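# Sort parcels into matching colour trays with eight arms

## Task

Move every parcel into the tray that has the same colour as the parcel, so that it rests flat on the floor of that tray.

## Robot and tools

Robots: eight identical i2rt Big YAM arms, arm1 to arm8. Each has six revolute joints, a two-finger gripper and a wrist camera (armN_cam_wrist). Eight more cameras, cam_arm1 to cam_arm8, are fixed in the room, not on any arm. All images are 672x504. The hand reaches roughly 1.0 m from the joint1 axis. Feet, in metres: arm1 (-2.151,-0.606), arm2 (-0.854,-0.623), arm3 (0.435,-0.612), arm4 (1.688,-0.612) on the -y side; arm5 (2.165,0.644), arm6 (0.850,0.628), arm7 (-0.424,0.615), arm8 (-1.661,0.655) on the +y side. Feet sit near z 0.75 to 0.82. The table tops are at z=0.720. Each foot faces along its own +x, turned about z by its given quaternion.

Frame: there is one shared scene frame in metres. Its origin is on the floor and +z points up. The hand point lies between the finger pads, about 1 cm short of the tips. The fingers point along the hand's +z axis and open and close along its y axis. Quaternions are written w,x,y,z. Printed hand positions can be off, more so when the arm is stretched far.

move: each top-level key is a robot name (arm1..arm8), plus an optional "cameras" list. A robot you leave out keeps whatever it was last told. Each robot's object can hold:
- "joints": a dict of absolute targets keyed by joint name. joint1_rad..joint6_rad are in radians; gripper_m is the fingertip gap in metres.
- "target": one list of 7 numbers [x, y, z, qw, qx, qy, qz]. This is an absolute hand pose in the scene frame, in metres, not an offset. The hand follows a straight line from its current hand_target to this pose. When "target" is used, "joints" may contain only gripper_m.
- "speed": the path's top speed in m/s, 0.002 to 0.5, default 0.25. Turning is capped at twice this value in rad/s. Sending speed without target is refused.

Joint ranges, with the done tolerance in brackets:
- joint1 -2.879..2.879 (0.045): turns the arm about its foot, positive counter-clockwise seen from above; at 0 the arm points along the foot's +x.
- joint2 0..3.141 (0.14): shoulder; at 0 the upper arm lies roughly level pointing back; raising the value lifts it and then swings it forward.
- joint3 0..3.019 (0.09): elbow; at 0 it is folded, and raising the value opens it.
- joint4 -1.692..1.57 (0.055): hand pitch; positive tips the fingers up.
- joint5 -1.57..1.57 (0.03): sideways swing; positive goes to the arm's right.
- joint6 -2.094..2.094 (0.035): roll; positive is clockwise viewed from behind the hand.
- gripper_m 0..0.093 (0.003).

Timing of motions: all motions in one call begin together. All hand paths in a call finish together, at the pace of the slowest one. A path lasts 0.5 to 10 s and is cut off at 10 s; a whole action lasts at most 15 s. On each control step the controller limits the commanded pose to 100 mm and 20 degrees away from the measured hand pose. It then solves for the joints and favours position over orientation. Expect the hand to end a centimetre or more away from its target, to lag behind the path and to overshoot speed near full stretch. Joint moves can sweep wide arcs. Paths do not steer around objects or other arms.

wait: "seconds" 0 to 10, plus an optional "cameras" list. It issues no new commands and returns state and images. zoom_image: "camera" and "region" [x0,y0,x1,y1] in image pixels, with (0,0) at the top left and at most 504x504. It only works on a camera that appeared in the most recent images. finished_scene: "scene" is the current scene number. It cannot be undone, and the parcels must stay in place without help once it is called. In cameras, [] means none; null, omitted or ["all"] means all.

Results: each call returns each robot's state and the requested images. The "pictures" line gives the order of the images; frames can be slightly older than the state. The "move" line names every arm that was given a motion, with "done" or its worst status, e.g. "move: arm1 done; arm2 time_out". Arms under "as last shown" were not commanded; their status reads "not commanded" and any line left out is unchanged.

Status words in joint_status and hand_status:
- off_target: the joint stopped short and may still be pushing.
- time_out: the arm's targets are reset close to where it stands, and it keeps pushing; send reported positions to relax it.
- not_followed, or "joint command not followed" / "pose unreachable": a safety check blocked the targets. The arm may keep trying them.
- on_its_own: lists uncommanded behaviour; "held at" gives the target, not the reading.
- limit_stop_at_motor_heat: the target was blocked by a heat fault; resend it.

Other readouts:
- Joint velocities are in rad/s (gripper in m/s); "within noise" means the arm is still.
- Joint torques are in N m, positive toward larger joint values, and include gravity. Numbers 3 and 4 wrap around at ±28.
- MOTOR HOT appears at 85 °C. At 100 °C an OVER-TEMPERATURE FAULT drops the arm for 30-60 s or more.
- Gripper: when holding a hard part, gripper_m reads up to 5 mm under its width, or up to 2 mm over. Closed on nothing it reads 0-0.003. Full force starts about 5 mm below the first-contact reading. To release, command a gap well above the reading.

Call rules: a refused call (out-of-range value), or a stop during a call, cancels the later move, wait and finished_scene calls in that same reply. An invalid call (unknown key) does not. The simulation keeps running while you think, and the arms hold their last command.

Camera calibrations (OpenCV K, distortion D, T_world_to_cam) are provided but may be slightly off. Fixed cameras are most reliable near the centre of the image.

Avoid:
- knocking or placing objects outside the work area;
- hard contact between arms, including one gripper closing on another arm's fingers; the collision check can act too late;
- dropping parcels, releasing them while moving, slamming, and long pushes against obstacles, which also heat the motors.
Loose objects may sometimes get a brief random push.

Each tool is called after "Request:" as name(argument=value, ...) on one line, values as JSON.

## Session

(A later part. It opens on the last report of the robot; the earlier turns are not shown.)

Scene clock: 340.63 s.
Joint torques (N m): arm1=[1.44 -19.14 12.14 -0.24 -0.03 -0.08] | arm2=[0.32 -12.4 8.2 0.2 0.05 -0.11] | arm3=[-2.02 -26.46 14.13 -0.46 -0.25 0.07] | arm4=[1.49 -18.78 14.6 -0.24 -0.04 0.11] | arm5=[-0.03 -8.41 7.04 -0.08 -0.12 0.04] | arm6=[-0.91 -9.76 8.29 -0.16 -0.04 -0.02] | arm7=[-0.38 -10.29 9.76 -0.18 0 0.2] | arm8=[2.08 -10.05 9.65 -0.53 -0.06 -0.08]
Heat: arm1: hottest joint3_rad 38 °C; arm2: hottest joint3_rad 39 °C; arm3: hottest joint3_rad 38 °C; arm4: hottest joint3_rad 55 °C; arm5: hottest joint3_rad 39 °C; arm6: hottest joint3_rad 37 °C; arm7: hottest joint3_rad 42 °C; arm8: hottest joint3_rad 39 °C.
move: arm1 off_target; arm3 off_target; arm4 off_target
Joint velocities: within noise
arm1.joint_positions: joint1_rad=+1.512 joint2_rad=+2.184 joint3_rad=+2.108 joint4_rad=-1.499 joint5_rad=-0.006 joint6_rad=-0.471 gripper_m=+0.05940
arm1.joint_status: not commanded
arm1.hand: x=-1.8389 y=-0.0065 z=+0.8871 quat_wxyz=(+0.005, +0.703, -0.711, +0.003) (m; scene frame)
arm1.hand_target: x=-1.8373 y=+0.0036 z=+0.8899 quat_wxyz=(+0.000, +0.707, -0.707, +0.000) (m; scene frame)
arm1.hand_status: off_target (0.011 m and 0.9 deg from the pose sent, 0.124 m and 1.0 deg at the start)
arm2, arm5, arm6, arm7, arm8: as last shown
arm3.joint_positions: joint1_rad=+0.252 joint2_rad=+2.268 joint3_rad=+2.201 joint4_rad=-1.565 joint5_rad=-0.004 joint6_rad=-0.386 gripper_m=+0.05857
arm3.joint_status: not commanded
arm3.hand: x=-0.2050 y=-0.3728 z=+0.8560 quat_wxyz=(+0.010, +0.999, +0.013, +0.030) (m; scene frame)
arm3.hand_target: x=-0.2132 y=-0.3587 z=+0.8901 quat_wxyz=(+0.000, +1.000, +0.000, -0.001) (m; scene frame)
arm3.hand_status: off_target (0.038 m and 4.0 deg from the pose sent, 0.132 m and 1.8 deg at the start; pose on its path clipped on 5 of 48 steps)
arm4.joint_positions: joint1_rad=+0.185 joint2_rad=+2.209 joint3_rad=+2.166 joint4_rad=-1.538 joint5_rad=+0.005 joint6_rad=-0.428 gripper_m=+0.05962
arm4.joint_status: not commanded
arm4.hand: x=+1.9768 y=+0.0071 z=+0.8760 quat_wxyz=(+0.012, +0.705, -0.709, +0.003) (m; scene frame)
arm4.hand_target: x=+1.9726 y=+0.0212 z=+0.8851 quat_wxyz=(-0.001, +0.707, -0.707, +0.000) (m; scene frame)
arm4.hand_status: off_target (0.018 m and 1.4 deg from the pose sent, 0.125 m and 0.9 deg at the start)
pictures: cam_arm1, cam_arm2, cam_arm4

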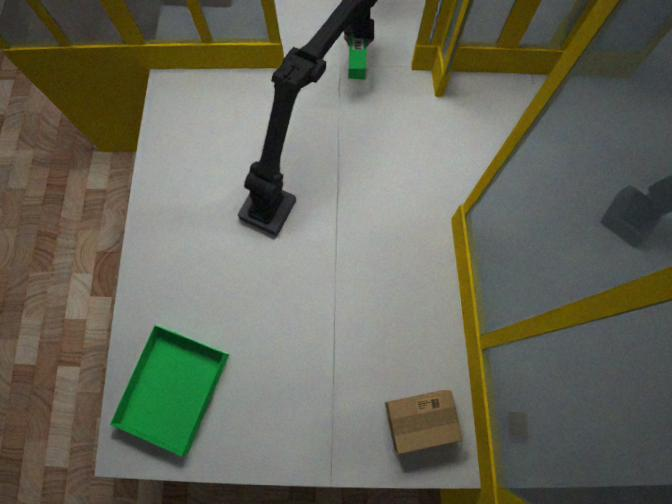

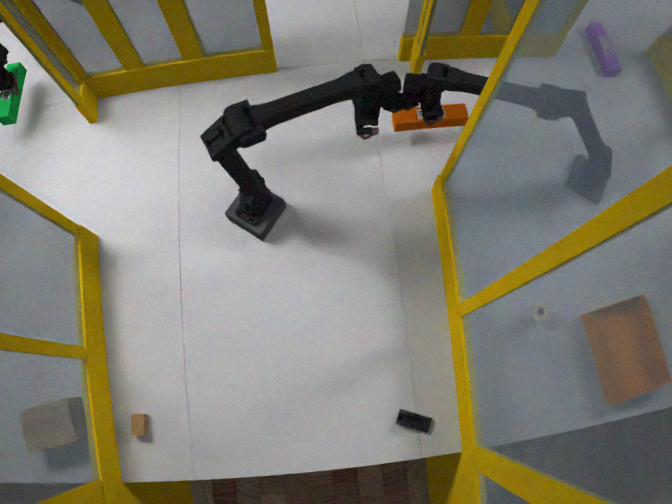

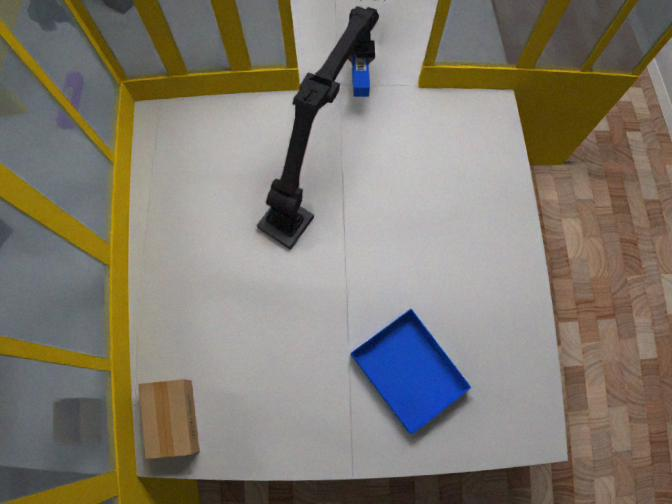

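Request:
move(arm1={"target":[-1.96,-0.235,1.0,0,-0.7071,0.7071,0],"speed":0.4}, arm4={"target":[1.874,-0.235,1.0,0,-0.7071,0.7071,0],"speed":0.4}, arm3={"target":[0.044,-0.46,1.0,0,1,0,0],"speed":0.4}, cameras=[])

Request:
move(arm1={"joints":{"joint1_rad":-1.534,"joint6_rad":-0.02}}, arm4={"joints":{"joint1_rad":-1.888,"joint6_rad":0.014}}, arm3={"joints":{"joint1_rad":2.143,"joint6_rad":-0.16}}, cameras=[])

Request:
move(arm1={"target":[-2.411,-1.245,0.93,0,0.824,0.566,0],"speed":0.35}, arm4={"target":[2.117,-1.194,0.93,0,0.457,0.889,0],"speed":0.35}, arm3={"target":[0.409,-1.30,0.94,0,0.663,0.749,0],"speed":0.35}, cameras=["cam_arm1","cam_arm3","cam_arm4"])

Scene clock: 359.17 s.
Joint torques (N m): arm1=[1.38 -9.47 8.02 -0.14 -0.03 -0.07] | arm2=[0.32 -12.4 8.21 0.2 0.04 -0.11] | arm3=[-1.9 -13.68 9.5 -0.24 -0.26 0.06] | arm4=[-1.26 -9.47 9.81 -0.18 -0.05 -0.03] | arm5=[-0.38 -8.88 7.09 -0.14 -0.07 0.02] | arm6=[-0.91 -9.76 8.29 -0.17 -0.04 -0.02] | arm7=[-0.5 -9.93 9.74 -0.2 -0.01 0.21] | arm8=[2.61 -10.29 9.63 -0.54 -0.09 -0.05]
Heat: arm1: hottest joint3_rad 42 °C; arm2: hottest joint3_rad 39 °C; arm3: hottest joint3_rad 38 °C; arm4: hottest joint3_rad 53 °C; arm5: hottest joint3_rad 38 °C; arm6: hottest joint3_rad 37 °C; arm7: hottest joint3_rad 43 °C; arm8: hottest joint3_rad 39 °C.
move: arm1 done; arm3 done; arm4 done
Joint velocities: within noise
arm1.joint_positions: joint1_rad=+1.512 joint2_rad=+1.415 joint3_rad=+1.348 joint4_rad=-1.468 joint5_rad=-0.006 joint6_rad=-0.475 gripper_m=+0.05940
arm1.joint_status: not commanded
arm1.hand: x=-1.9577 y=-0.2313 z=+1.0068 quat_wxyz=(-0.014, +0.704, -0.710, -0.003) (m; scene frame)
arm1.hand_target: x=-1.9600 y=-0.2350 z=+1.0001 quat_wxyz=(+0.000, +0.707, -0.707, +0.000) (m; scene frame)
arm1.hand_status: done (0.008 m and 1.7 deg from the pose sent, 0.282 m and 0.9 deg at the start)
arm2, arm5, arm6, arm7, arm8: as last shown
arm3.joint_positions: joint1_rad=+0.250 joint2_rad=+1.436 joint3_rad=+1.377 joint4_rad=-1.505 joint5_rad=-0.004 joint6_rad=-0.386 gripper_m=+0.05857
arm3.joint_status: not commanded
arm3.hand: x=+0.0396 y=-0.4650 z=+0.9967 quat_wxyz=(-0.002, +1.000, +0.013, -0.001) (m; scene frame)
arm3.hand_target: x=+0.0441 y=-0.4601 z=+0.9999 quat_wxyz=(+0.000, +1.000, +0.000, +0.000) (m; scene frame)
arm3.hand_status: done (0.007 m and 1.5 deg from the pose sent, 0.301 m and 4.0 deg at the start; pose on its path clipped on 6 of 51 steps)
arm4.joint_positions: joint1_rad=+0.182 joint2_rad=+1.415 joint3_rad=+1.380 joint4_rad=-1.501 joint5_rad=+0.005 joint6_rad=-0.443 gripper_m=+0.05962
arm4.joint_status: not commanded
arm4.hand: x=+1.8698 y=-0.2287 z=+1.0039 quat_wxyz=(-0.010, +0.709, -0.705, -0.004) (m; scene frame)
arm4.hand_target: x=+1.8739 y=-0.2349 z=+1.0002 quat_wxyz=(+0.000, +0.707, -0.707, +0.000) (m; scene frame)
arm4.hand_status: done (0.009 m and 1.3 deg from the pose sent, 0.291 m and 1.4 deg at the start)
pictures: none
No camera images: "cameras" was empty.

Scene clock: 361.63 s.
Joint torques (N m): arm1=[0.73 -10.64 7.98 -0.16 0.07 0.06] | arm2=[0.32 -12.4 8.21 0.21 0.05 -0.11] | arm3=[0.09 -13.92 9.47 -0.23 -0.16 0.13] | arm4=[-0.97 -9.52 9.85 -0.14 -0.05 0.11] | arm5=[-0.32 -8.47 7.25 -0.08 -0.04 0.03] | arm6=[-0.85 -9.7 8.28 -0.16 -0.04 -0.02] | arm7=[-0.38 -9.88 9.74 -0.24 -0.01 0.19] | arm8=[2.08 -10.11 9.61 -0.49 -0.09 -0.05]
Heat: arm1: hottest joint3_rad 42 °C; arm2: hottest joint3_rad 39 °C; arm3: hottest joint3_rad 38 °C; arm4: hottest joint3_rad 53 °C; arm5: hottest joint3_rad 38 °C; arm6: hottest joint3_rad 37 °C; arm7: hottest joint3_rad 43 °C; arm8: hottest joint3_rad 39 °C.
move: arm1 done; arm3 done; arm4 done
Joint velocities: within noise
arm1.joint_positions: joint1_rad=-1.527 joint2_rad=+1.430 joint3_rad=+1.348 joint4_rad=-1.468 joint5_rad=-0.007 joint6_rad=-0.027 gripper_m=+0.05940
arm1.joint_status: all done
arm1.hand: x=-2.3078 y=-0.9956 z=+1.0075 quat_wxyz=(-0.014, -0.820, -0.572, +0.009) (m; scene frame)
arm1.hand_target: x=-2.3083 y=-0.9890 z=+1.0068 quat_wxyz=(-0.011, -0.824, -0.566, +0.003) (m; scene frame)
arm1.hand_status: not commanded
arm2, arm5, arm6, arm7, arm8: as last shown
arm3.joint_positions: joint1_rad=+2.134 joint2_rad=+1.441 joint3_rad=+1.377 joint4_rad=-1.505 joint5_rad=-0.007 joint6_rad=-0.176 gripper_m=+0.05859
arm3.joint_status: all done
arm3.hand: x=+0.4149 y=-1.0345 z=+0.9939 quat_wxyz=(+0.004, +0.660, +0.751, +0.005) (m; scene frame)
arm3.hand_target: x=+0.4188 y=-1.0319 z=+0.9987 quat_wxyz=(+0.004, +0.663, +0.749, +0.005) (m; scene frame)
arm3.hand_status: not commanded
arm4.joint_positions: joint1_rad=-1.882 joint2_rad=+1.418 joint3_rad=+1.380 joint4_rad=-1.501 joint5_rad=+0.006 joint6_rad=+0.007 gripper_m=+0.05965
arm4.joint_status: all done
arm4.hand: x=+1.9411 y=-0.9471 z=+1.0090 quat_wxyz=(-0.010, -0.451, -0.892, +0.017) (m; scene frame)
arm4.hand_target: x=+1.9366 y=-0.9454 z=+1.0064 quat_wxyz=(-0.002, -0.457, -0.889, +0.013) (m; scene frame)
arm4.hand_status: not commanded
pictures: none
No camera images: "cameras" was empty.

Scene clock: 363.77 s.
Joint torques (N m): arm1=[1.49 -19.72 12.78 -0.17 0.2 0.07] | arm2=[0.38 -12.4 8.2 0.21 0.04 -0.11] | arm3=[0.5 -23.88 14.39 -0.39 0.02 0.14] | arm4=[-1.67 -19.14 14.82 -0.13 -0.16 0.05] | arm5=[-0.67 -9 7.04 -0.1 -0.08 0.02] | arm6=[-0.97 -9.76 8.31 -0.16 -0.04 -0.02] | arm7=[-0.5 -10.05 9.77 -0.21 0.01 0.19] | arm8=[2.08 -9.82 9.55 -0.54 -0.11 -0.06]
Heat: arm1: hottest joint3_rad 42 °C; arm2: hottest joint3_rad 39 °C; arm3: hottest joint3_rad 38 °C; arm4: hottest joint3_rad 53 °C; arm5: hottest joint3_rad 38 °C; arm6: hottest joint3_rad 37 °C; arm7: hottest joint3_rad 43 °C; arm8: hottest joint3_rad 39 °C.
move: arm1 off_target; arm3 off_target; arm4 off_target
Joint velocities: within noise
arm1.joint_positions: joint1_rad=-1.527 joint2_rad=+2.218 joint3_rad=+2.240 joint4_rad=-1.617 joint5_rad=+0.004 joint6_rad=-0.023 gripper_m=+0.05940
arm1.joint_status: not commanded
arm1.hand: x=-2.4051 y=-1.2359 z=+0.9256 quat_wxyz=(+0.003, -0.821, -0.570, -0.008) (m; scene frame)
arm1.hand_target: x=-2.4107 y=-1.2445 z=+0.9299 quat_wxyz=(-0.001, -0.824, -0.566, +0.001) (m; scene frame)
arm1.hand_status: off_target (0.012 m and 1.1 deg from the pose sent, 0.281 m and 2.0 deg at the start)
arm2, arm5, arm6, arm7, arm8: as last shown
arm3.joint_positions: joint1_rad=+2.134 joint2_rad=+2.211 joint3_rad=+2.284 joint4_rad=-1.671 joint5_rad=+0.001 joint6_rad=-0.173 gripper_m=+0.05859
arm3.joint_status: not commanded
arm3.hand: x=+0.4020 y=-1.2886 z=+0.9233 quat_wxyz=(-0.009, +0.661, +0.750, +0.014) (m; scene frame)
arm3.hand_target: x=+0.4091 y=-1.2989 z=+0.9400 quat_wxyz=(+0.002, +0.663, +0.749, -0.002) (m; scene frame)
arm3.hand_status: off_target (0.021 m and 2.0 deg from the pose sent, 0.271 m and 0.8 deg at the start; a joint's target at an end of its range on 18 of 64 steps)
arm4.joint_positions: joint1_rad=-1.882 joint2_rad=+2.316 joint3_rad=+2.459 joint4_rad=-1.684 joint5_rad=-0.013 joint6_rad=+0.007 gripper_m=+0.05965
arm4.joint_status: not commanded
arm4.hand: x=+2.1180 y=-1.1810 z=+0.9252 quat_wxyz=(-0.013, -0.451, -0.892, +0.008) (m; scene frame)
arm4.hand_target: x=+2.1163 y=-1.1930 z=+0.9297 quat_wxyz=(-0.023, -0.457, -0.889, +0.011) (m; scene frame)
arm4.hand_status: off_target (0.014 m and 1.9 deg from the pose sent, 0.313 m and 2.3 deg at the start; a joint's target at an end of its range on 27 of 64 steps)
pictures: cam_arm1, cam_arm3, cam_arm4

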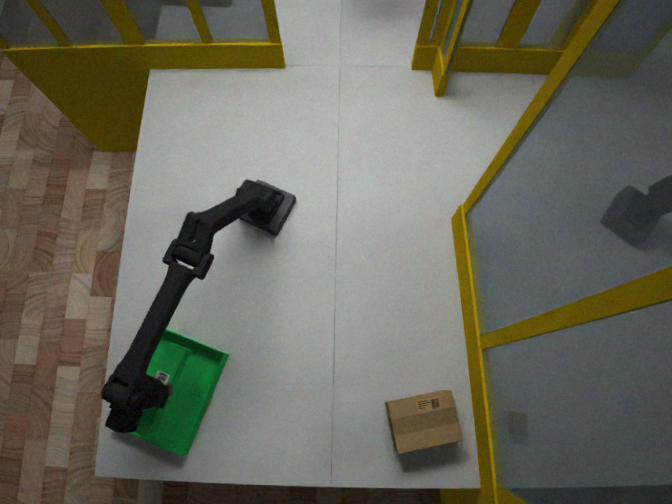

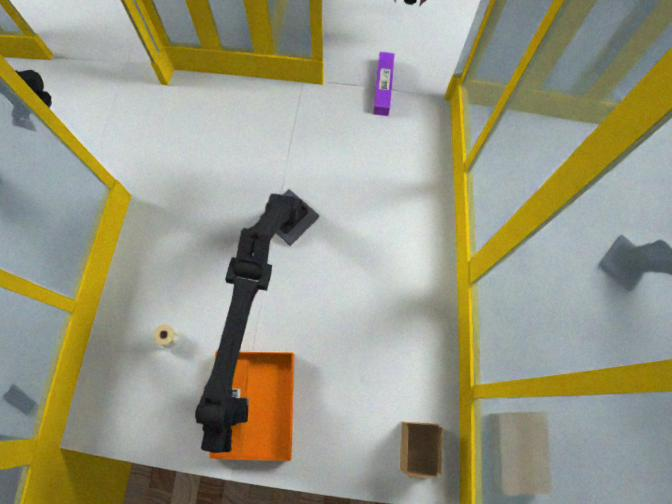

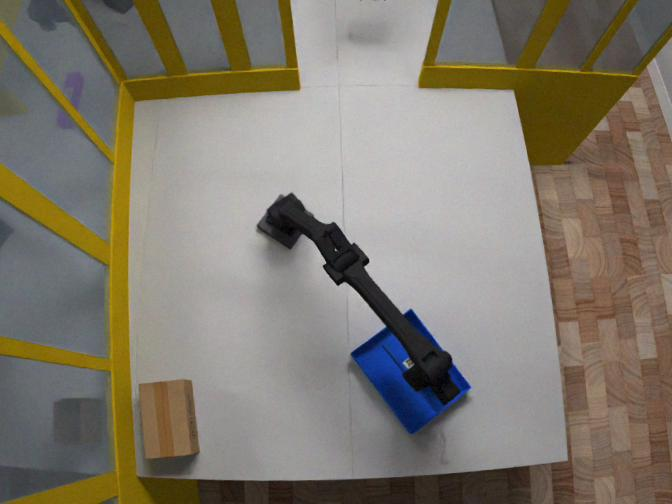

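Request:
move(arm1={"target":[-2.408,-1.237,0.80,0,0.824,0.566,0],"speed":0.25}, arm4={"target":[2.111,-1.187,0.80,0,0.457,0.889,0],"speed":0.25}, arm3={"target":[0.414,-1.290,0.81,0,0.663,0.749,0],"speed":0.25}, cameras=["cam_arm3"])

Request:
move(arm1={"target":[-2.406,-1.235,0.757,0,0.824,0.566,0],"speed":0.1}, arm4={"target":[2.109,-1.185,0.749,0,0.457,0.889,0],"speed":0.1}, arm3={"target":[0.412,-1.290,0.766,0,0.663,0.749,0],"speed":0.1}, cameras=["cam_arm1","cam_arm3","cam_arm4"])

Scene clock: 375.90 s.
Joint torques (N m): arm1=[1.55 -20.6 8.21 0.75 0.2 0.05] | arm2=[0.32 -12.45 8.2 0.21 0.04 -0.11] | arm3=[0.5 -23.71 9.21 0.57 0.04 0.12] | arm4=[-1.49 -19.19 10.19 0.76 -0.15 0.07] | arm5=[-0.62 -9.11 7.08 -0.18 -0.06 0.04] | arm6=[-0.91 -9.76 8.29 -0.17 -0.04 -0.02] | arm7=[-0.26 -9.93 9.78 -0.23 0.01 0.2] | arm8=[2.37 -10.23 9.61 -0.51 -0.07 -0.06]
Heat: arm1: hottest joint3_rad 41 °C; arm2: hottest joint3_rad 39 °C; arm3: hottest joint2_rad 38 °C; arm4: hottest joint3_rad 52 °C; arm5: hottest joint3_rad 38 °C; arm6: hottest joint3_rad 37 °C; arm7: hottest joint3_rad 43 °C; arm8: hottest joint3_rad 39 °C.
move: arm1 done; arm3 done; arm4 off_target
Joint velocities: within noise
arm1.joint_positions: joint1_rad=-1.527 joint2_rad=+2.252 joint3_rad=+1.988 joint4_rad=-1.315 joint5_rad=+0.004 joint6_rad=-0.023 gripper_m=+0.05940
arm1.joint_status: not commanded
arm1.hand: x=-2.4046 y=-1.2366 z=+0.8077 quat_wxyz=(-0.001, -0.821, -0.570, -0.001) (m; scene frame)
arm1.hand_target: x=-2.4079 y=-1.2369 z=+0.8001 quat_wxyz=(+0.000, -0.824, -0.566, +0.000) (m; scene frame)
arm1.hand_status: done (0.008 m and 0.6 deg from the pose sent, 0.126 m and 1.1 deg at the start)
arm2.joint_positions: joint1_rad=-2.093 joint2_rad=+1.439 joint3_rad=+1.279 joint4_rad=-1.387 joint5_rad=+0.001 joint6_rad=+0.395 gripper_m=+0.09291
arm2.joint_status: not commanded
arm2.hand: x=-0.4630 y=-0.4638 z=+1.0055 quat_wxyz=(-0.011, -0.003, -1.000, -0.005) (m; scene frame)
arm2.hand_target: x=-0.4651 y=-0.4641 z=+1.0001 quat_wxyz=(+0.000, +0.000, -1.000, +0.000) (m; scene frame)
arm2.hand_status: not commanded
arm3.joint_positions: joint1_rad=+2.139 joint2_rad=+2.217 joint3_rad=+1.992 joint4_rad=-1.358 joint5_rad=+0.001 joint6_rad=-0.167 gripper_m=+0.05859
arm3.joint_status: not commanded
arm3.hand: x=+0.4062 y=-1.2849 z=+0.8086 quat_wxyz=(-0.004, +0.661, +0.750, +0.008) (m; scene frame)
arm3.hand_target: x=+0.4142 y=-1.2898 z=+0.8100 quat_wxyz=(+0.000, +0.663, +0.749, +0.000) (m; scene frame)
arm3.hand_status: done (0.009 m and 1.1 deg from the pose sent, 0.114 m and 2.0 deg at the start)
arm4.joint_positions: joint1_rad=-1.882 joint2_rad=+2.329 joint3_rad=+2.196 joint4_rad=-1.427 joint5_rad=-0.013 joint6_rad=+0.007 gripper_m=+0.05965
arm4.joint_status: not commanded
arm4.hand: x=+2.1161 y=-1.1812 z=+0.8168 quat_wxyz=(-0.005, -0.451, -0.892, +0.004) (m; scene frame)
arm4.hand_target: x=+2.1108 y=-1.1865 z=+0.8002 quat_wxyz=(+0.000, -0.457, -0.889, +0.000) (m; scene frame)
arm4.hand_status: off_target (0.018 m and 1.0 deg from the pose sent, 0.125 m and 1.9 deg at the start)
arm5.joint_positions: joint1_rad=+1.566 joint2_rad=+1.431 joint3_rad=+1.282 joint4_rad=-1.404 joint5_rad=+0.000 joint6_rad=-0.272 gripper_m=+0.09288
arm5.joint_status: not commanded
arm5.hand: x=+2.0534 y=+0.2394 z=+0.9998 quat_wxyz=(+0.003, +0.705, +0.709, -0.004) (m; scene frame)
arm5.hand_target: x=+2.0550 y=+0.2399 z=+1.0001 quat_wxyz=(+0.000, +0.707, +0.707, +0.000) (m; scene frame)
arm5.hand_status: not commanded
arm6.joint_positions: joint1_rad=-1.160 joint2_rad=+1.477 joint3_rad=+1.233 joint4_rad=-1.335 joint5_rad=+0.001 joint6_rad=-0.218 gripper_m=+0.09288
arm6.joint_status: not commanded
arm6.hand: x=+0.7631 y=+0.2148 z=+0.9931 quat_wxyz=(+0.003, -0.703, -0.711, -0.003) (m; scene frame)
arm6.hand_target: x=+0.7620 y=+0.2170 z=+0.9999 quat_wxyz=(+0.000, -0.707, -0.707, +0.000) (m; scene frame)
arm6.hand_status: not commanded
arm7: as last shown
arm8.joint_positions: joint1_rad=+0.336 joint2_rad=+1.427 joint3_rad=+1.373 joint4_rad=-1.492 joint5_rad=+0.000 joint6_rad=-0.262 gripper_m=+0.09293
arm8.joint_status: not commanded
arm8.hand: x=-1.7743 y=+0.2485 z=+1.0066 quat_wxyz=(-0.007, -0.710, -0.704, +0.011) (m; scene frame)
arm8.hand_target: x=-1.7721 y=+0.2500 z=+1.0002 quat_wxyz=(+0.000, -0.707, -0.707, +0.000) (m; scene frame)
arm8.hand_status: not commanded
pictures: cam_arm3

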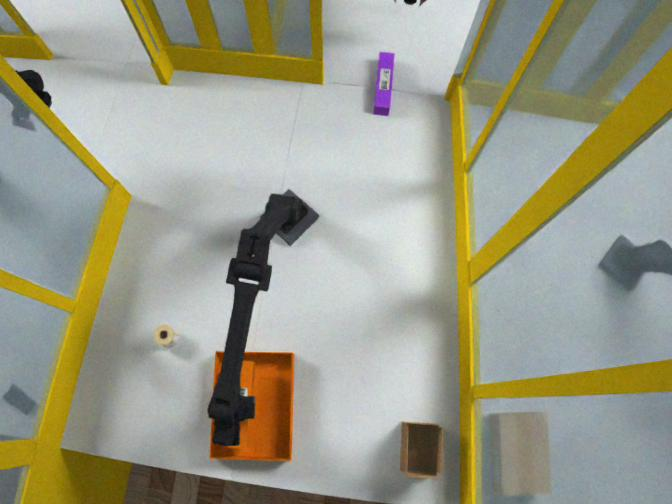

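Scene clock: 377.10 s.
Joint torques (N m): arm1=[1.14 -19.84 7.6 0.8 0.18 0.06] | arm2=[0.32 -12.4 8.2 0.21 0.04 -0.11] | arm3=[0.26 -24.53 9.07 0.61 0.03 0.11] | arm4=[-1.38 -19.08 9.88 0.77 -0.15 0.07] | arm5=[-0.38 -9.11 7.06 -0.06 -0.07 0.07] | arm6=[-0.91 -9.76 8.29 -0.17 -0.04 -0.02] | arm7=[-0.44 -10.05 9.77 -0.23 -0.01 0.21] | arm8=[2.2 -10.23 9.57 -0.39 -0.07 -0.07]
Heat: arm1: hottest joint3_rad 41 °C; arm2: hottest joint3_rad 39 °C; arm3: hottest joint2_rad 38 °C; arm4: hottest joint3_rad 52 °C; arm5: hottest joint3_rad 38 °C; arm6: hottest joint3_rad 37 °C; arm7: hottest joint3_rad 43 °C; arm8: hottest joint3_rad 39 °C.
move: arm1 off_target; arm3 done; arm4 off_target
Joint velocities: within noise
arm1.joint_positions: joint1_rad=-1.527 joint2_rad=+2.276 joint3_rad=+1.934 joint4_rad=-1.224 joint5_rad=+0.004 joint6_rad=-0.023 gripper_m=+0.05940
arm1.joint_status: not commanded
arm1.hand: x=-2.4045 y=-1.2372 z=+0.7721 quat_wxyz=(-0.005, -0.821, -0.570, +0.005) (m; scene frame)
arm1.hand_target: x=-2.4058 y=-1.2348 z=+0.7571 quat_wxyz=(+0.000, -0.824, -0.566, +0.000) (m; scene frame)
arm1.hand_status: off_target (0.015 m and 1.0 deg from the pose sent, 0.051 m and 0.6 deg at the start)
arm2, arm5, arm6, arm7, arm8: as last shown
arm3.joint_positions: joint1_rad=+2.139 joint2_rad=+2.250 joint3_rad=+1.937 joint4_rad=-1.267 joint5_rad=+0.001 joint6_rad=-0.167 gripper_m=+0.05859
arm3.joint_status: not commanded
arm3.hand: x=+0.4063 y=-1.2849 z=+0.7667 quat_wxyz=(-0.003, +0.661, +0.750, +0.007) (m; scene frame)
arm3.hand_target: x=+0.4121 y=-1.2899 z=+0.7662 quat_wxyz=(+0.000, +0.663, +0.749, +0.000) (m; scene frame)
arm3.hand_status: done (0.008 m and 0.9 deg from the pose sent, 0.043 m and 1.1 deg at the start)
arm4.joint_positions: joint1_rad=-1.882 joint2_rad=+2.354 joint3_rad=+2.114 joint4_rad=-1.315 joint5_rad=-0.013 joint6_rad=+0.007 gripper_m=+0.05965
arm4.joint_status: not commanded
arm4.hand: x=+2.1150 y=-1.1810 z=+0.7683 quat_wxyz=(-0.007, -0.451, -0.892, +0.005) (m; scene frame)
arm4.hand_target: x=+2.1088 y=-1.1845 z=+0.7493 quat_wxyz=(+0.000, -0.457, -0.889, +0.000) (m; scene frame)
arm4.hand_status: off_target (0.021 m and 1.2 deg from the pose sent, 0.068 m and 1.0 deg at the start)
pictures: cam_arm1, cam_arm3, cam_arm4

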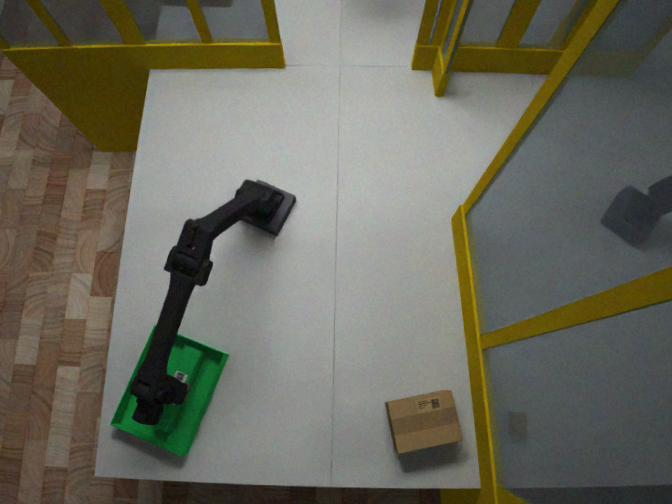

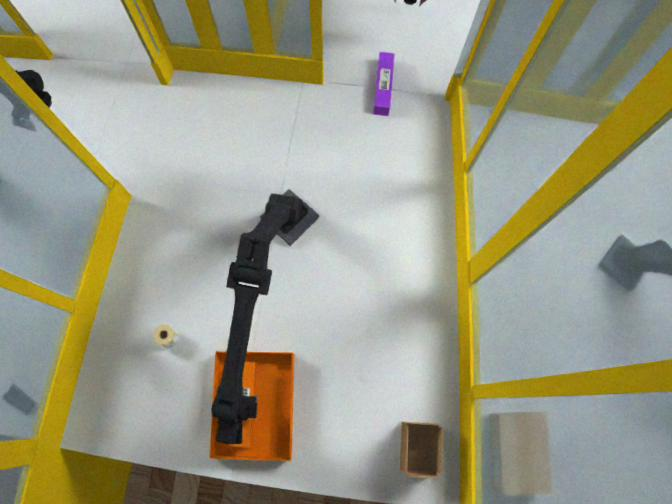

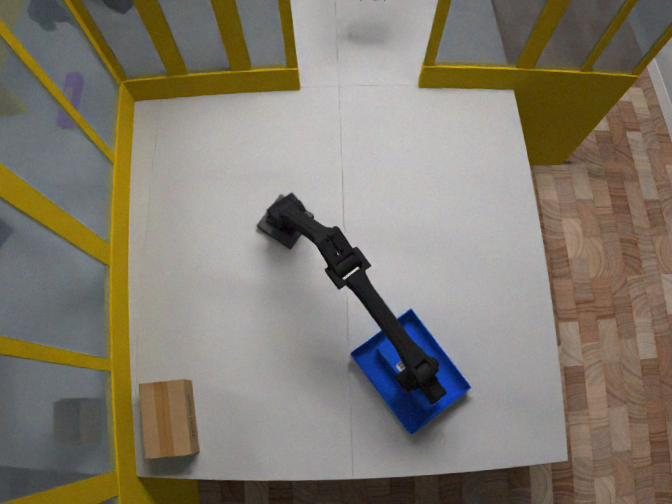

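Request:
move(arm1={"joints":{"gripper_m":0.093}}, arm4={"joints":{"gripper_m":0.093}}, arm3={"joints":{"gripper_m":0.093}}, cameras=[])

Request:
move(arm1={"target":[-2.406,-1.235,0.9,0,0.824,0.566,0],"speed":0.3}, arm4={"target":[2.109,-1.185,0.9,0,0.457,0.889,0],"speed":0.3}, arm3={"target":[0.412,-1.290,0.9,0,0.663,0.749,0],"speed":0.3}, cameras=[])

Request:
move(arm1={"target":[-2.3,-0.985,1.0,0,0.824,0.566,0],"speed":0.45}, arm4={"target":[1.94,-0.95,1.0,0,0.457,0.889,0],"speed":0.45}, arm3={"target":[0.419,-1.03,1.0,0,0.663,0.749,0],"speed":0.45}, cameras=["cam_arm1","cam_arm3","cam_arm4"])

Request:
move(arm3={"joints":{"joint1_rad":-1.389,"joint6_rad":-0.43}}, cameras=[])

Request:
move(arm3={"target":[0.715,0.01,0.89,0,-0.7071,0.7071,0],"speed":0.4}, cameras=["arm3_cam_wrist"])

Scene clock: 393.57 s.
Joint torques (N m): arm1=[1.14 -19.9 7.71 0.68 0.17 0.09] | arm2=[0.38 -12.4 8.21 0.21 0.04 -0.11] | arm3=[0.38 -24.23 9.1 0.58 0.02 0.09] | arm4=[-1.44 -19.02 9.87 0.77 -0.15 0.07] | arm5=[-0.91 -8.35 7.05 0.02 -0.07 0.06] | arm6=[-0.97 -9.82 8.28 -0.16 -0.04 -0.02] | arm7=[-0.5 -9.93 9.76 -0.2 0.01 0.2] | arm8=[2.37 -10.17 9.61 -0.49 -0.07 -0.06]
Heat: arm1: hottest joint3_rad 40 °C; arm2: hottest joint3_rad 39 °C; arm3: hottest joint2_rad 36 °C; arm4: hottest joint3_rad 52 °C; arm5: hottest joint3_rad 38 °C; arm6: hottest joint3_rad 37 °C; arm7: hottest joint3_rad 43 °C; arm8: hottest joint3_rad 38 °C.
move: arm1 done; arm3 done; arm4 done
Joint velocities: within noise
arm1.joint_positions: joint1_rad=-1.527 joint2_rad=+2.276 joint3_rad=+1.934 joint4_rad=-1.224 joint5_rad=+0.004 joint6_rad=-0.023 gripper_m=+0.09281
arm1.joint_status: all done
arm1.hand: x=-2.4045 y=-1.2372 z=+0.7721 quat_wxyz=(-0.005, -0.821, -0.570, +0.005) (m; scene frame)
arm1.hand_target: x=-2.4058 y=-1.2348 z=+0.7571 quat_wxyz=(+0.000, -0.824, -0.566, +0.000) (m; scene frame)
arm1.hand_status: not commanded
arm2, arm5, arm6, arm8: as last shown
arm3.joint_positions: joint1_rad=+2.139 joint2_rad=+2.250 joint3_rad=+1.937 joint4_rad=-1.267 joint5_rad=+0.001 joint6_rad=-0.167 gripper_m=+0.09290
arm3.joint_status: all done
arm3.hand: x=+0.4063 y=-1.2849 z=+0.7667 quat_wxyz=(-0.003, +0.661, +0.750, +0.007) (m; scene frame)
arm3.hand_target: x=+0.4121 y=-1.2899 z=+0.7662 quat_wxyz=(+0.000, +0.663, +0.749, +0.000) (m; scene frame)
arm3.hand_status: not commanded
arm4.joint_positions: joint1_rad=-1.882 joint2_rad=+2.354 joint3_rad=+2.114 joint4_rad=-1.315 joint5_rad=-0.013 joint6_rad=+0.007 gripper_m=+0.09283
arm4.joint_status: all done
arm4.hand: x=+2.1150 y=-1.1809 z=+0.7683 quat_wxyz=(-0.007, -0.451, -0.892, +0.005) (m; scene frame)
arm4.hand_target: x=+2.1088 y=-1.1845 z=+0.7493 quat_wxyz=(+0.000, -0.457, -0.889, +0.000) (m; scene frame)
arm4.hand_status: not commanded
arm7.joint_positions: joint1_rad=-1.022 joint2_rad=+1.455 joint3_rad=+1.294 joint4_rad=-1.369 joint5_rad=-0.002 joint6_rad=-0.100 gripper_m=+0.09395
arm7.joint_status: not commanded
arm7.hand: x=-0.4630 y=+0.1837 z=+1.0055 quat_wxyz=(-0.012, -0.704, -0.710, +0.014) (m; scene frame)
arm7.hand_target: x=-0.4634 y=+0.1871 z=+1.0020 quat_wxyz=(-0.006, -0.707, -0.707, +0.007) (m; scene frame)
arm7.hand_status: not commanded
pictures: none
No camera images: "cameras" was empty.

Scene clock: 395.13 s.
Joint torques (N m): arm1=[1.32 -18.96 11.92 -0.16 0.17 0.06] | arm2=[0.32 -12.4 8.2 0.21 0.04 -0.11] | arm3=[0.26 -24.64 14.19 -0.35 0 0.1] | arm4=[-1.67 -18.14 14.84 -0.2 -0.14 0.04] | arm5=[-0.85 -9 6.99 -0.03 -0.04 0.01] | arm6=[-0.91 -9.82 8.31 -0.16 -0.04 -0.02] | arm7=[-0.62 -9.99 9.78 -0.2 0 0.2] | arm8=[2.55 -10.23 9.66 -0.47 -0.09 -0.06]
Heat: arm1: hottest joint3_rad 40 °C; arm2: hottest joint3_rad 39 °C; arm3: hottest joint2_rad 36 °C; arm4: hottest joint3_rad 52 °C; arm5: hottest joint3_rad 38 °C; arm6: hottest joint3_rad 37 °C; arm7: hottest joint3_rad 43 °C; arm8: hottest joint3_rad 38 °C.
move: arm1 done; arm3 off_target; arm4 off_target
Joint velocities: within noise
arm1.joint_positions: joint1_rad=-1.527 joint2_rad=+2.177 joint3_rad=+2.099 joint4_rad=-1.508 joint5_rad=+0.004 joint6_rad=-0.022 gripper_m=+0.09289
arm1.joint_status: not commanded
arm1.hand: x=-2.4015 y=-1.2272 z=+0.8992 quat_wxyz=(+0.000, -0.822, -0.570, -0.003) (m; scene frame)
arm1.hand_target: x=-2.4058 y=-1.2347 z=+0.8999 quat_wxyz=(+0.000, -0.824, -0.566, +0.000) (m; scene frame)
arm1.hand_status: done (0.009 m and 0.6 deg from the pose sent, 0.128 m and 1.0 deg at the start)
arm2, arm5, arm6, arm7, arm8: as last shown
arm3.joint_positions: joint1_rad=+2.139 joint2_rad=+2.180 joint3_rad=+2.102 joint4_rad=-1.538 joint5_rad=+0.001 joint6_rad=-0.167 gripper_m=+0.09297
arm3.joint_status: not commanded
arm3.hand: x=+0.4061 y=-1.2758 z=+0.8741 quat_wxyz=(-0.015, +0.661, +0.750, +0.021) (m; scene frame)
arm3.hand_target: x=+0.4122 y=-1.2886 z=+0.9000 quat_wxyz=(+0.001, +0.663, +0.749, +0.000) (m; scene frame)
arm3.hand_status: off_target (0.030 m and 3.0 deg from the pose sent, 0.134 m and 0.9 deg at the start; pose on its path clipped on 7 of 47 steps)
arm4.joint_positions: joint1_rad=-1.882 joint2_rad=+2.288 joint3_rad=+2.347 joint4_rad=-1.639 joint5_rad=-0.013 joint6_rad=+0.007 gripper_m=+0.09290
arm4.joint_status: not commanded
arm4.hand: x=+2.1099 y=-1.1706 z=+0.9021 quat_wxyz=(+0.004, -0.451, -0.892, -0.001) (m; scene frame)
arm4.hand_target: x=+2.1085 y=-1.1843 z=+0.8998 quat_wxyz=(-0.001, -0.457, -0.889, +0.000) (m; scene frame)
arm4.hand_status: off_target (0.015 m and 0.9 deg from the pose sent, 0.132 m and 1.2 deg at the start; pose on its path clipped on 4 of 47 steps)
pictures: none
No camera images: "cameras" was empty.

Scene clock: 396.77 s.
Joint torques (N m): arm1=[2.26 -9.17 7.99 -0.1 0.18 0.08] | arm2=[0.32 -12.45 8.21 0.21 0.05 -0.11] | arm3=[0.15 -12.98 9.39 -0.21 0.03 0.09] | arm4=[-1.49 -8.82 9.73 0.46 -0.14 0.03] | arm5=[-0.26 -9.17 6.97 -0.1 -0.1 0.05] | arm6=[-0.91 -9.76 8.32 -0.17 -0.04 -0.02] | arm7=[-0.44 -9.99 9.76 -0.21 -0.01 0.2] | arm8=[2.32 -10.05 9.63 -0.53 -0.08 -0.08]
Heat: arm1: hottest joint3_rad 40 °C; arm2: hottest joint3_rad 39 °C; arm3: hottest joint2_rad 36 °C; arm4: hottest joint3_rad 51 °C; arm5: hottest joint3_rad 38 °C; arm6: hottest joint3_rad 37 °C; arm7: hottest joint3_rad 43 °C; arm8: hottest joint3_rad 38 °C.
move: arm1 off_target; arm3 done; arm4 done
Joint velocities: within noise
arm1.joint_positions: joint1_rad=-1.526 joint2_rad=+1.405 joint3_rad=+1.326 joint4_rad=-1.467 joint5_rad=+0.004 joint6_rad=-0.007 gripper_m=+0.09289
arm1.joint_status: not commanded
arm1.hand: x=-2.3063 y=-0.9870 z=+1.0087 quat_wxyz=(-0.011, -0.826, -0.564, +0.013) (m; scene frame)
arm1.hand_target: x=-2.3001 y=-0.9850 z=+1.0002 quat_wxyz=(+0.000, -0.824, -0.566, +0.000) (m; scene frame)
arm1.hand_status: off_target (0.011 m and 2.0 deg from the pose sent, 0.281 m and 0.6 deg at the start)
arm2, arm5, arm6, arm7, arm8: as last shown
arm3.joint_positions: joint1_rad=+2.139 joint2_rad=+1.423 joint3_rad=+1.375 joint4_rad=-1.505 joint5_rad=+0.002 joint6_rad=-0.167 gripper_m=+0.09297
arm3.joint_status: not commanded
arm3.hand: x=+0.4156 y=-1.0319 z=+1.0001 quat_wxyz=(+0.005, +0.662, +0.750, -0.003) (m; scene frame)
arm3.hand_target: x=+0.4190 y=-1.0300 z=+1.0001 quat_wxyz=(+0.000, +0.663, +0.749, +0.000) (m; scene frame)
arm3.hand_status: done (0.004 m and 0.7 deg from the pose sent, 0.276 m and 3.0 deg at the start; pose on its path clipped on 5 of 49 steps)
arm4.joint_positions: joint1_rad=-1.882 joint2_rad=+1.431 joint3_rad=+1.391 joint4_rad=-1.516 joint5_rad=-0.013 joint6_rad=+0.007 gripper_m=+0.09290
arm4.joint_status: not commanded
arm4.hand: x=+1.9442 y=-0.9458 z=+1.0075 quat_wxyz=(-0.006, -0.451, -0.892, +0.004) (m; scene frame)
arm4.hand_target: x=+1.9401 y=-0.9499 z=+1.0002 quat_wxyz=(+0.000, -0.457, -0.889, +0.000) (m; scene frame)
arm4.hand_status: done (0.010 m and 1.1 deg from the pose sent, 0.295 m and 0.9 deg at the start)
pictures: cam_arm1, cam_arm3, cam_arm4

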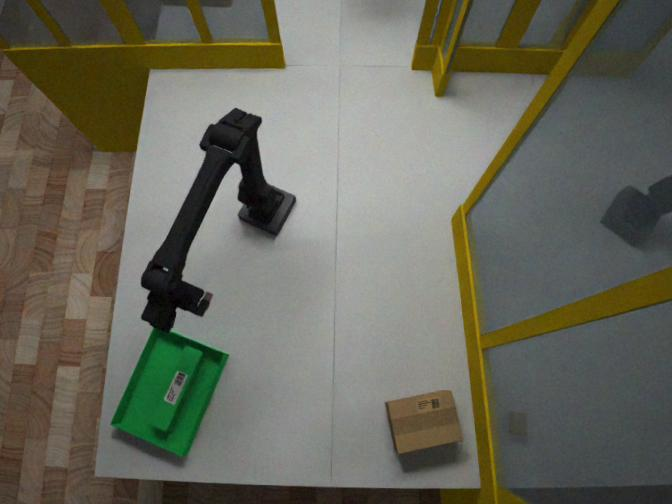

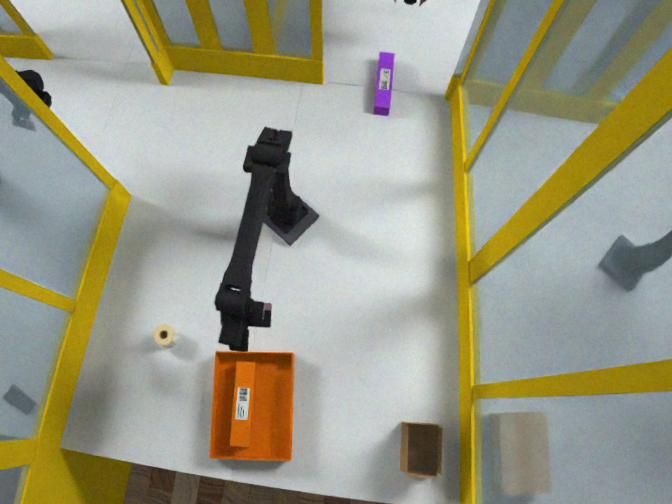

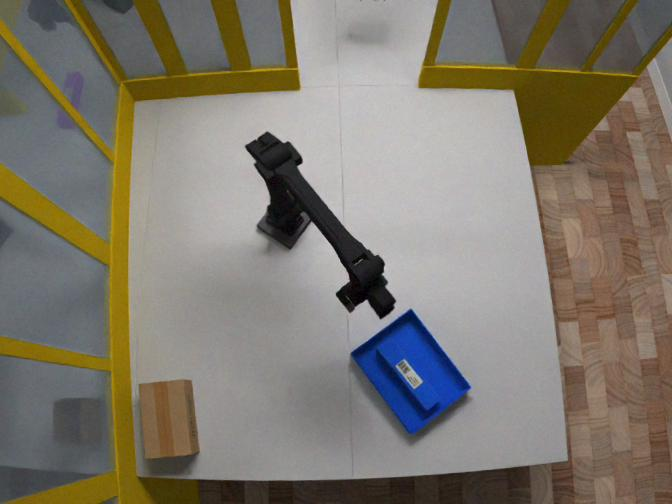

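Scene clock: 399.37 s.
Joint torques (N m): arm1=[2.2 -9 7.95 -0.02 0.15 0.08] | arm2=[0.32 -12.45 8.2 0.21 0.04 -0.11] | arm3=[-1.38 -15.5 9.32 -0.25 -0.09 -0.22] | arm4=[-1.55 -8.88 9.73 0.46 -0.15 0.03] | arm5=[-0.21 -8.7 6.97 -0.01 -0.07 0.04] | arm6=[-0.91 -9.76 8.29 -0.17 -0.04 -0.02] | arm7=[-0.38 -10.17 9.74 -0.23 0 0.2] | arm8=[2.32 -9.99 9.59 -0.54 -0.08 -0.06]
Heat: arm1: hottest joint3_rad 40 °C; arm2: hottest joint3_rad 39 °C; arm3: hottest joint2_rad 36 °C; arm4: hottest joint3_rad 51 °C; arm5: hottest joint3_rad 38 °C; arm6: hottest joint3_rad 37 °C; arm7: hottest joint3_rad 43 °C; arm8: hottest joint3_rad 38 °C.
move: arm3 done
Joint velocities: within noise
arm1, arm2, arm4, arm5, arm6, arm7, arm8: as last shown
arm1.hand_target: x=-2.3002 y=-0.9849 z=+1.0002 quat_wxyz=(+0.000, -0.824, -0.566, +0.000) (m; scene frame)
arm3.joint_positions: joint1_rad=-1.380 joint2_rad=+1.453 joint3_rad=+1.375 joint4_rad=-1.506 joint5_rad=+0.004 joint6_rad=-0.414 gripper_m=+0.09303
arm3.joint_status: all done
arm3.hand: x=+0.6072 y=-0.2278 z=+0.9937 quat_wxyz=(+0.001, +0.705, -0.709, +0.004) (m; scene frame)
arm3.hand_target: x=+0.6087 y=-0.2346 z=+1.0057 quat_wxyz=(-0.008, +0.707, -0.707, +0.002) (m; scene frame)
arm3.hand_status: not commanded
pictures: none
No camera images: "cameras" was empty.

Scene clock: 401.30 s.
Joint torques (N m): arm1=[2.2 -8.7 7.9 -0.08 0.19 0.09] | arm2=[0.32 -12.4 8.21 0.21 0.05 -0.11] | arm3=[-0.91 -23.53 14.23 -0.38 -0.3 -0.14] | arm4=[-1.55 -8.82 9.73 0.46 -0.14 0.03] | arm5=[-0.21 -8.53 7.04 0.06 -0.08 0.02] | arm6=[-0.91 -9.7 8.29 -0.17 -0.04 -0.02] | arm7=[-0.21 -10.11 9.8 -0.21 -0.02 0.21] | arm8=[2.26 -10.23 9.61 -0.53 -0.09 -0.06]
Heat: arm1: hottest joint3_rad 40 °C; arm2: hottest joint3_rad 39 °C; arm3: hottest joint2_rad 36 °C; arm4: hottest joint3_rad 51 °C; arm5: hottest joint3_rad 38 °C; arm6: hottest joint3_rad 37 °C; arm7: hottest joint3_rad 43 °C; arm8: hottest joint3_rad 38 °C.
move: arm3 off_target
Joint velocities: within noise
arm1, arm2, arm4, arm5, arm6, arm7, arm8: as last shown
arm3.joint_positions: joint1_rad=-1.380 joint2_rad=+2.192 joint3_rad=+2.110 joint4_rad=-1.525 joint5_rad=+0.002 joint6_rad=-0.414 gripper_m=+0.09303
arm3.joint_status: not commanded
arm3.hand: x=+0.7079 y=-0.0016 z=+0.8784 quat_wxyz=(+0.013, +0.705, -0.709, +0.007) (m; scene frame)
arm3.hand_target: x=+0.7147 y=+0.0092 z=+0.8901 quat_wxyz=(-0.001, +0.707, -0.707, +0.000) (m; scene frame)
arm3.hand_status: off_target (0.018 m and 1.7 deg from the pose sent, 0.281 m and 0.6 deg at the start)
pictures: arm3_cam_wrist
camera_calibration:
arm3_cam_wrist: T_world_to_cam=[[0.999943, -0.0104266, 0.00214514, -0.710883], [-0.00960047, -0.79627, 0.604865, -0.519907], [-0.00459859, -0.604852, -0.796325, 0.825732], [0, 0, 0, 1]] pos_world=[0.709649, 0.0780472, 0.97355]

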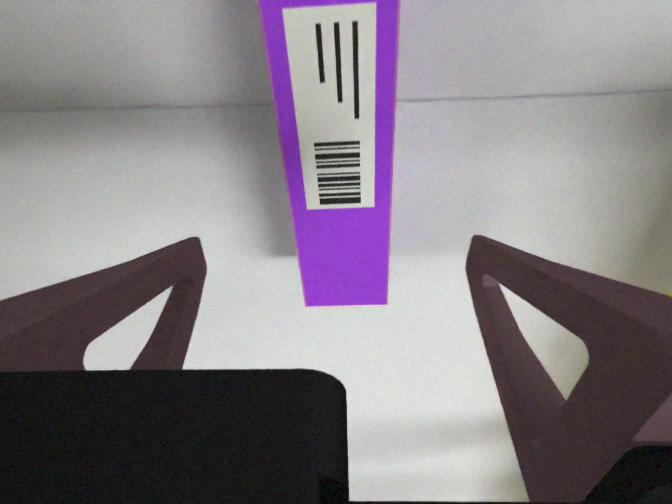

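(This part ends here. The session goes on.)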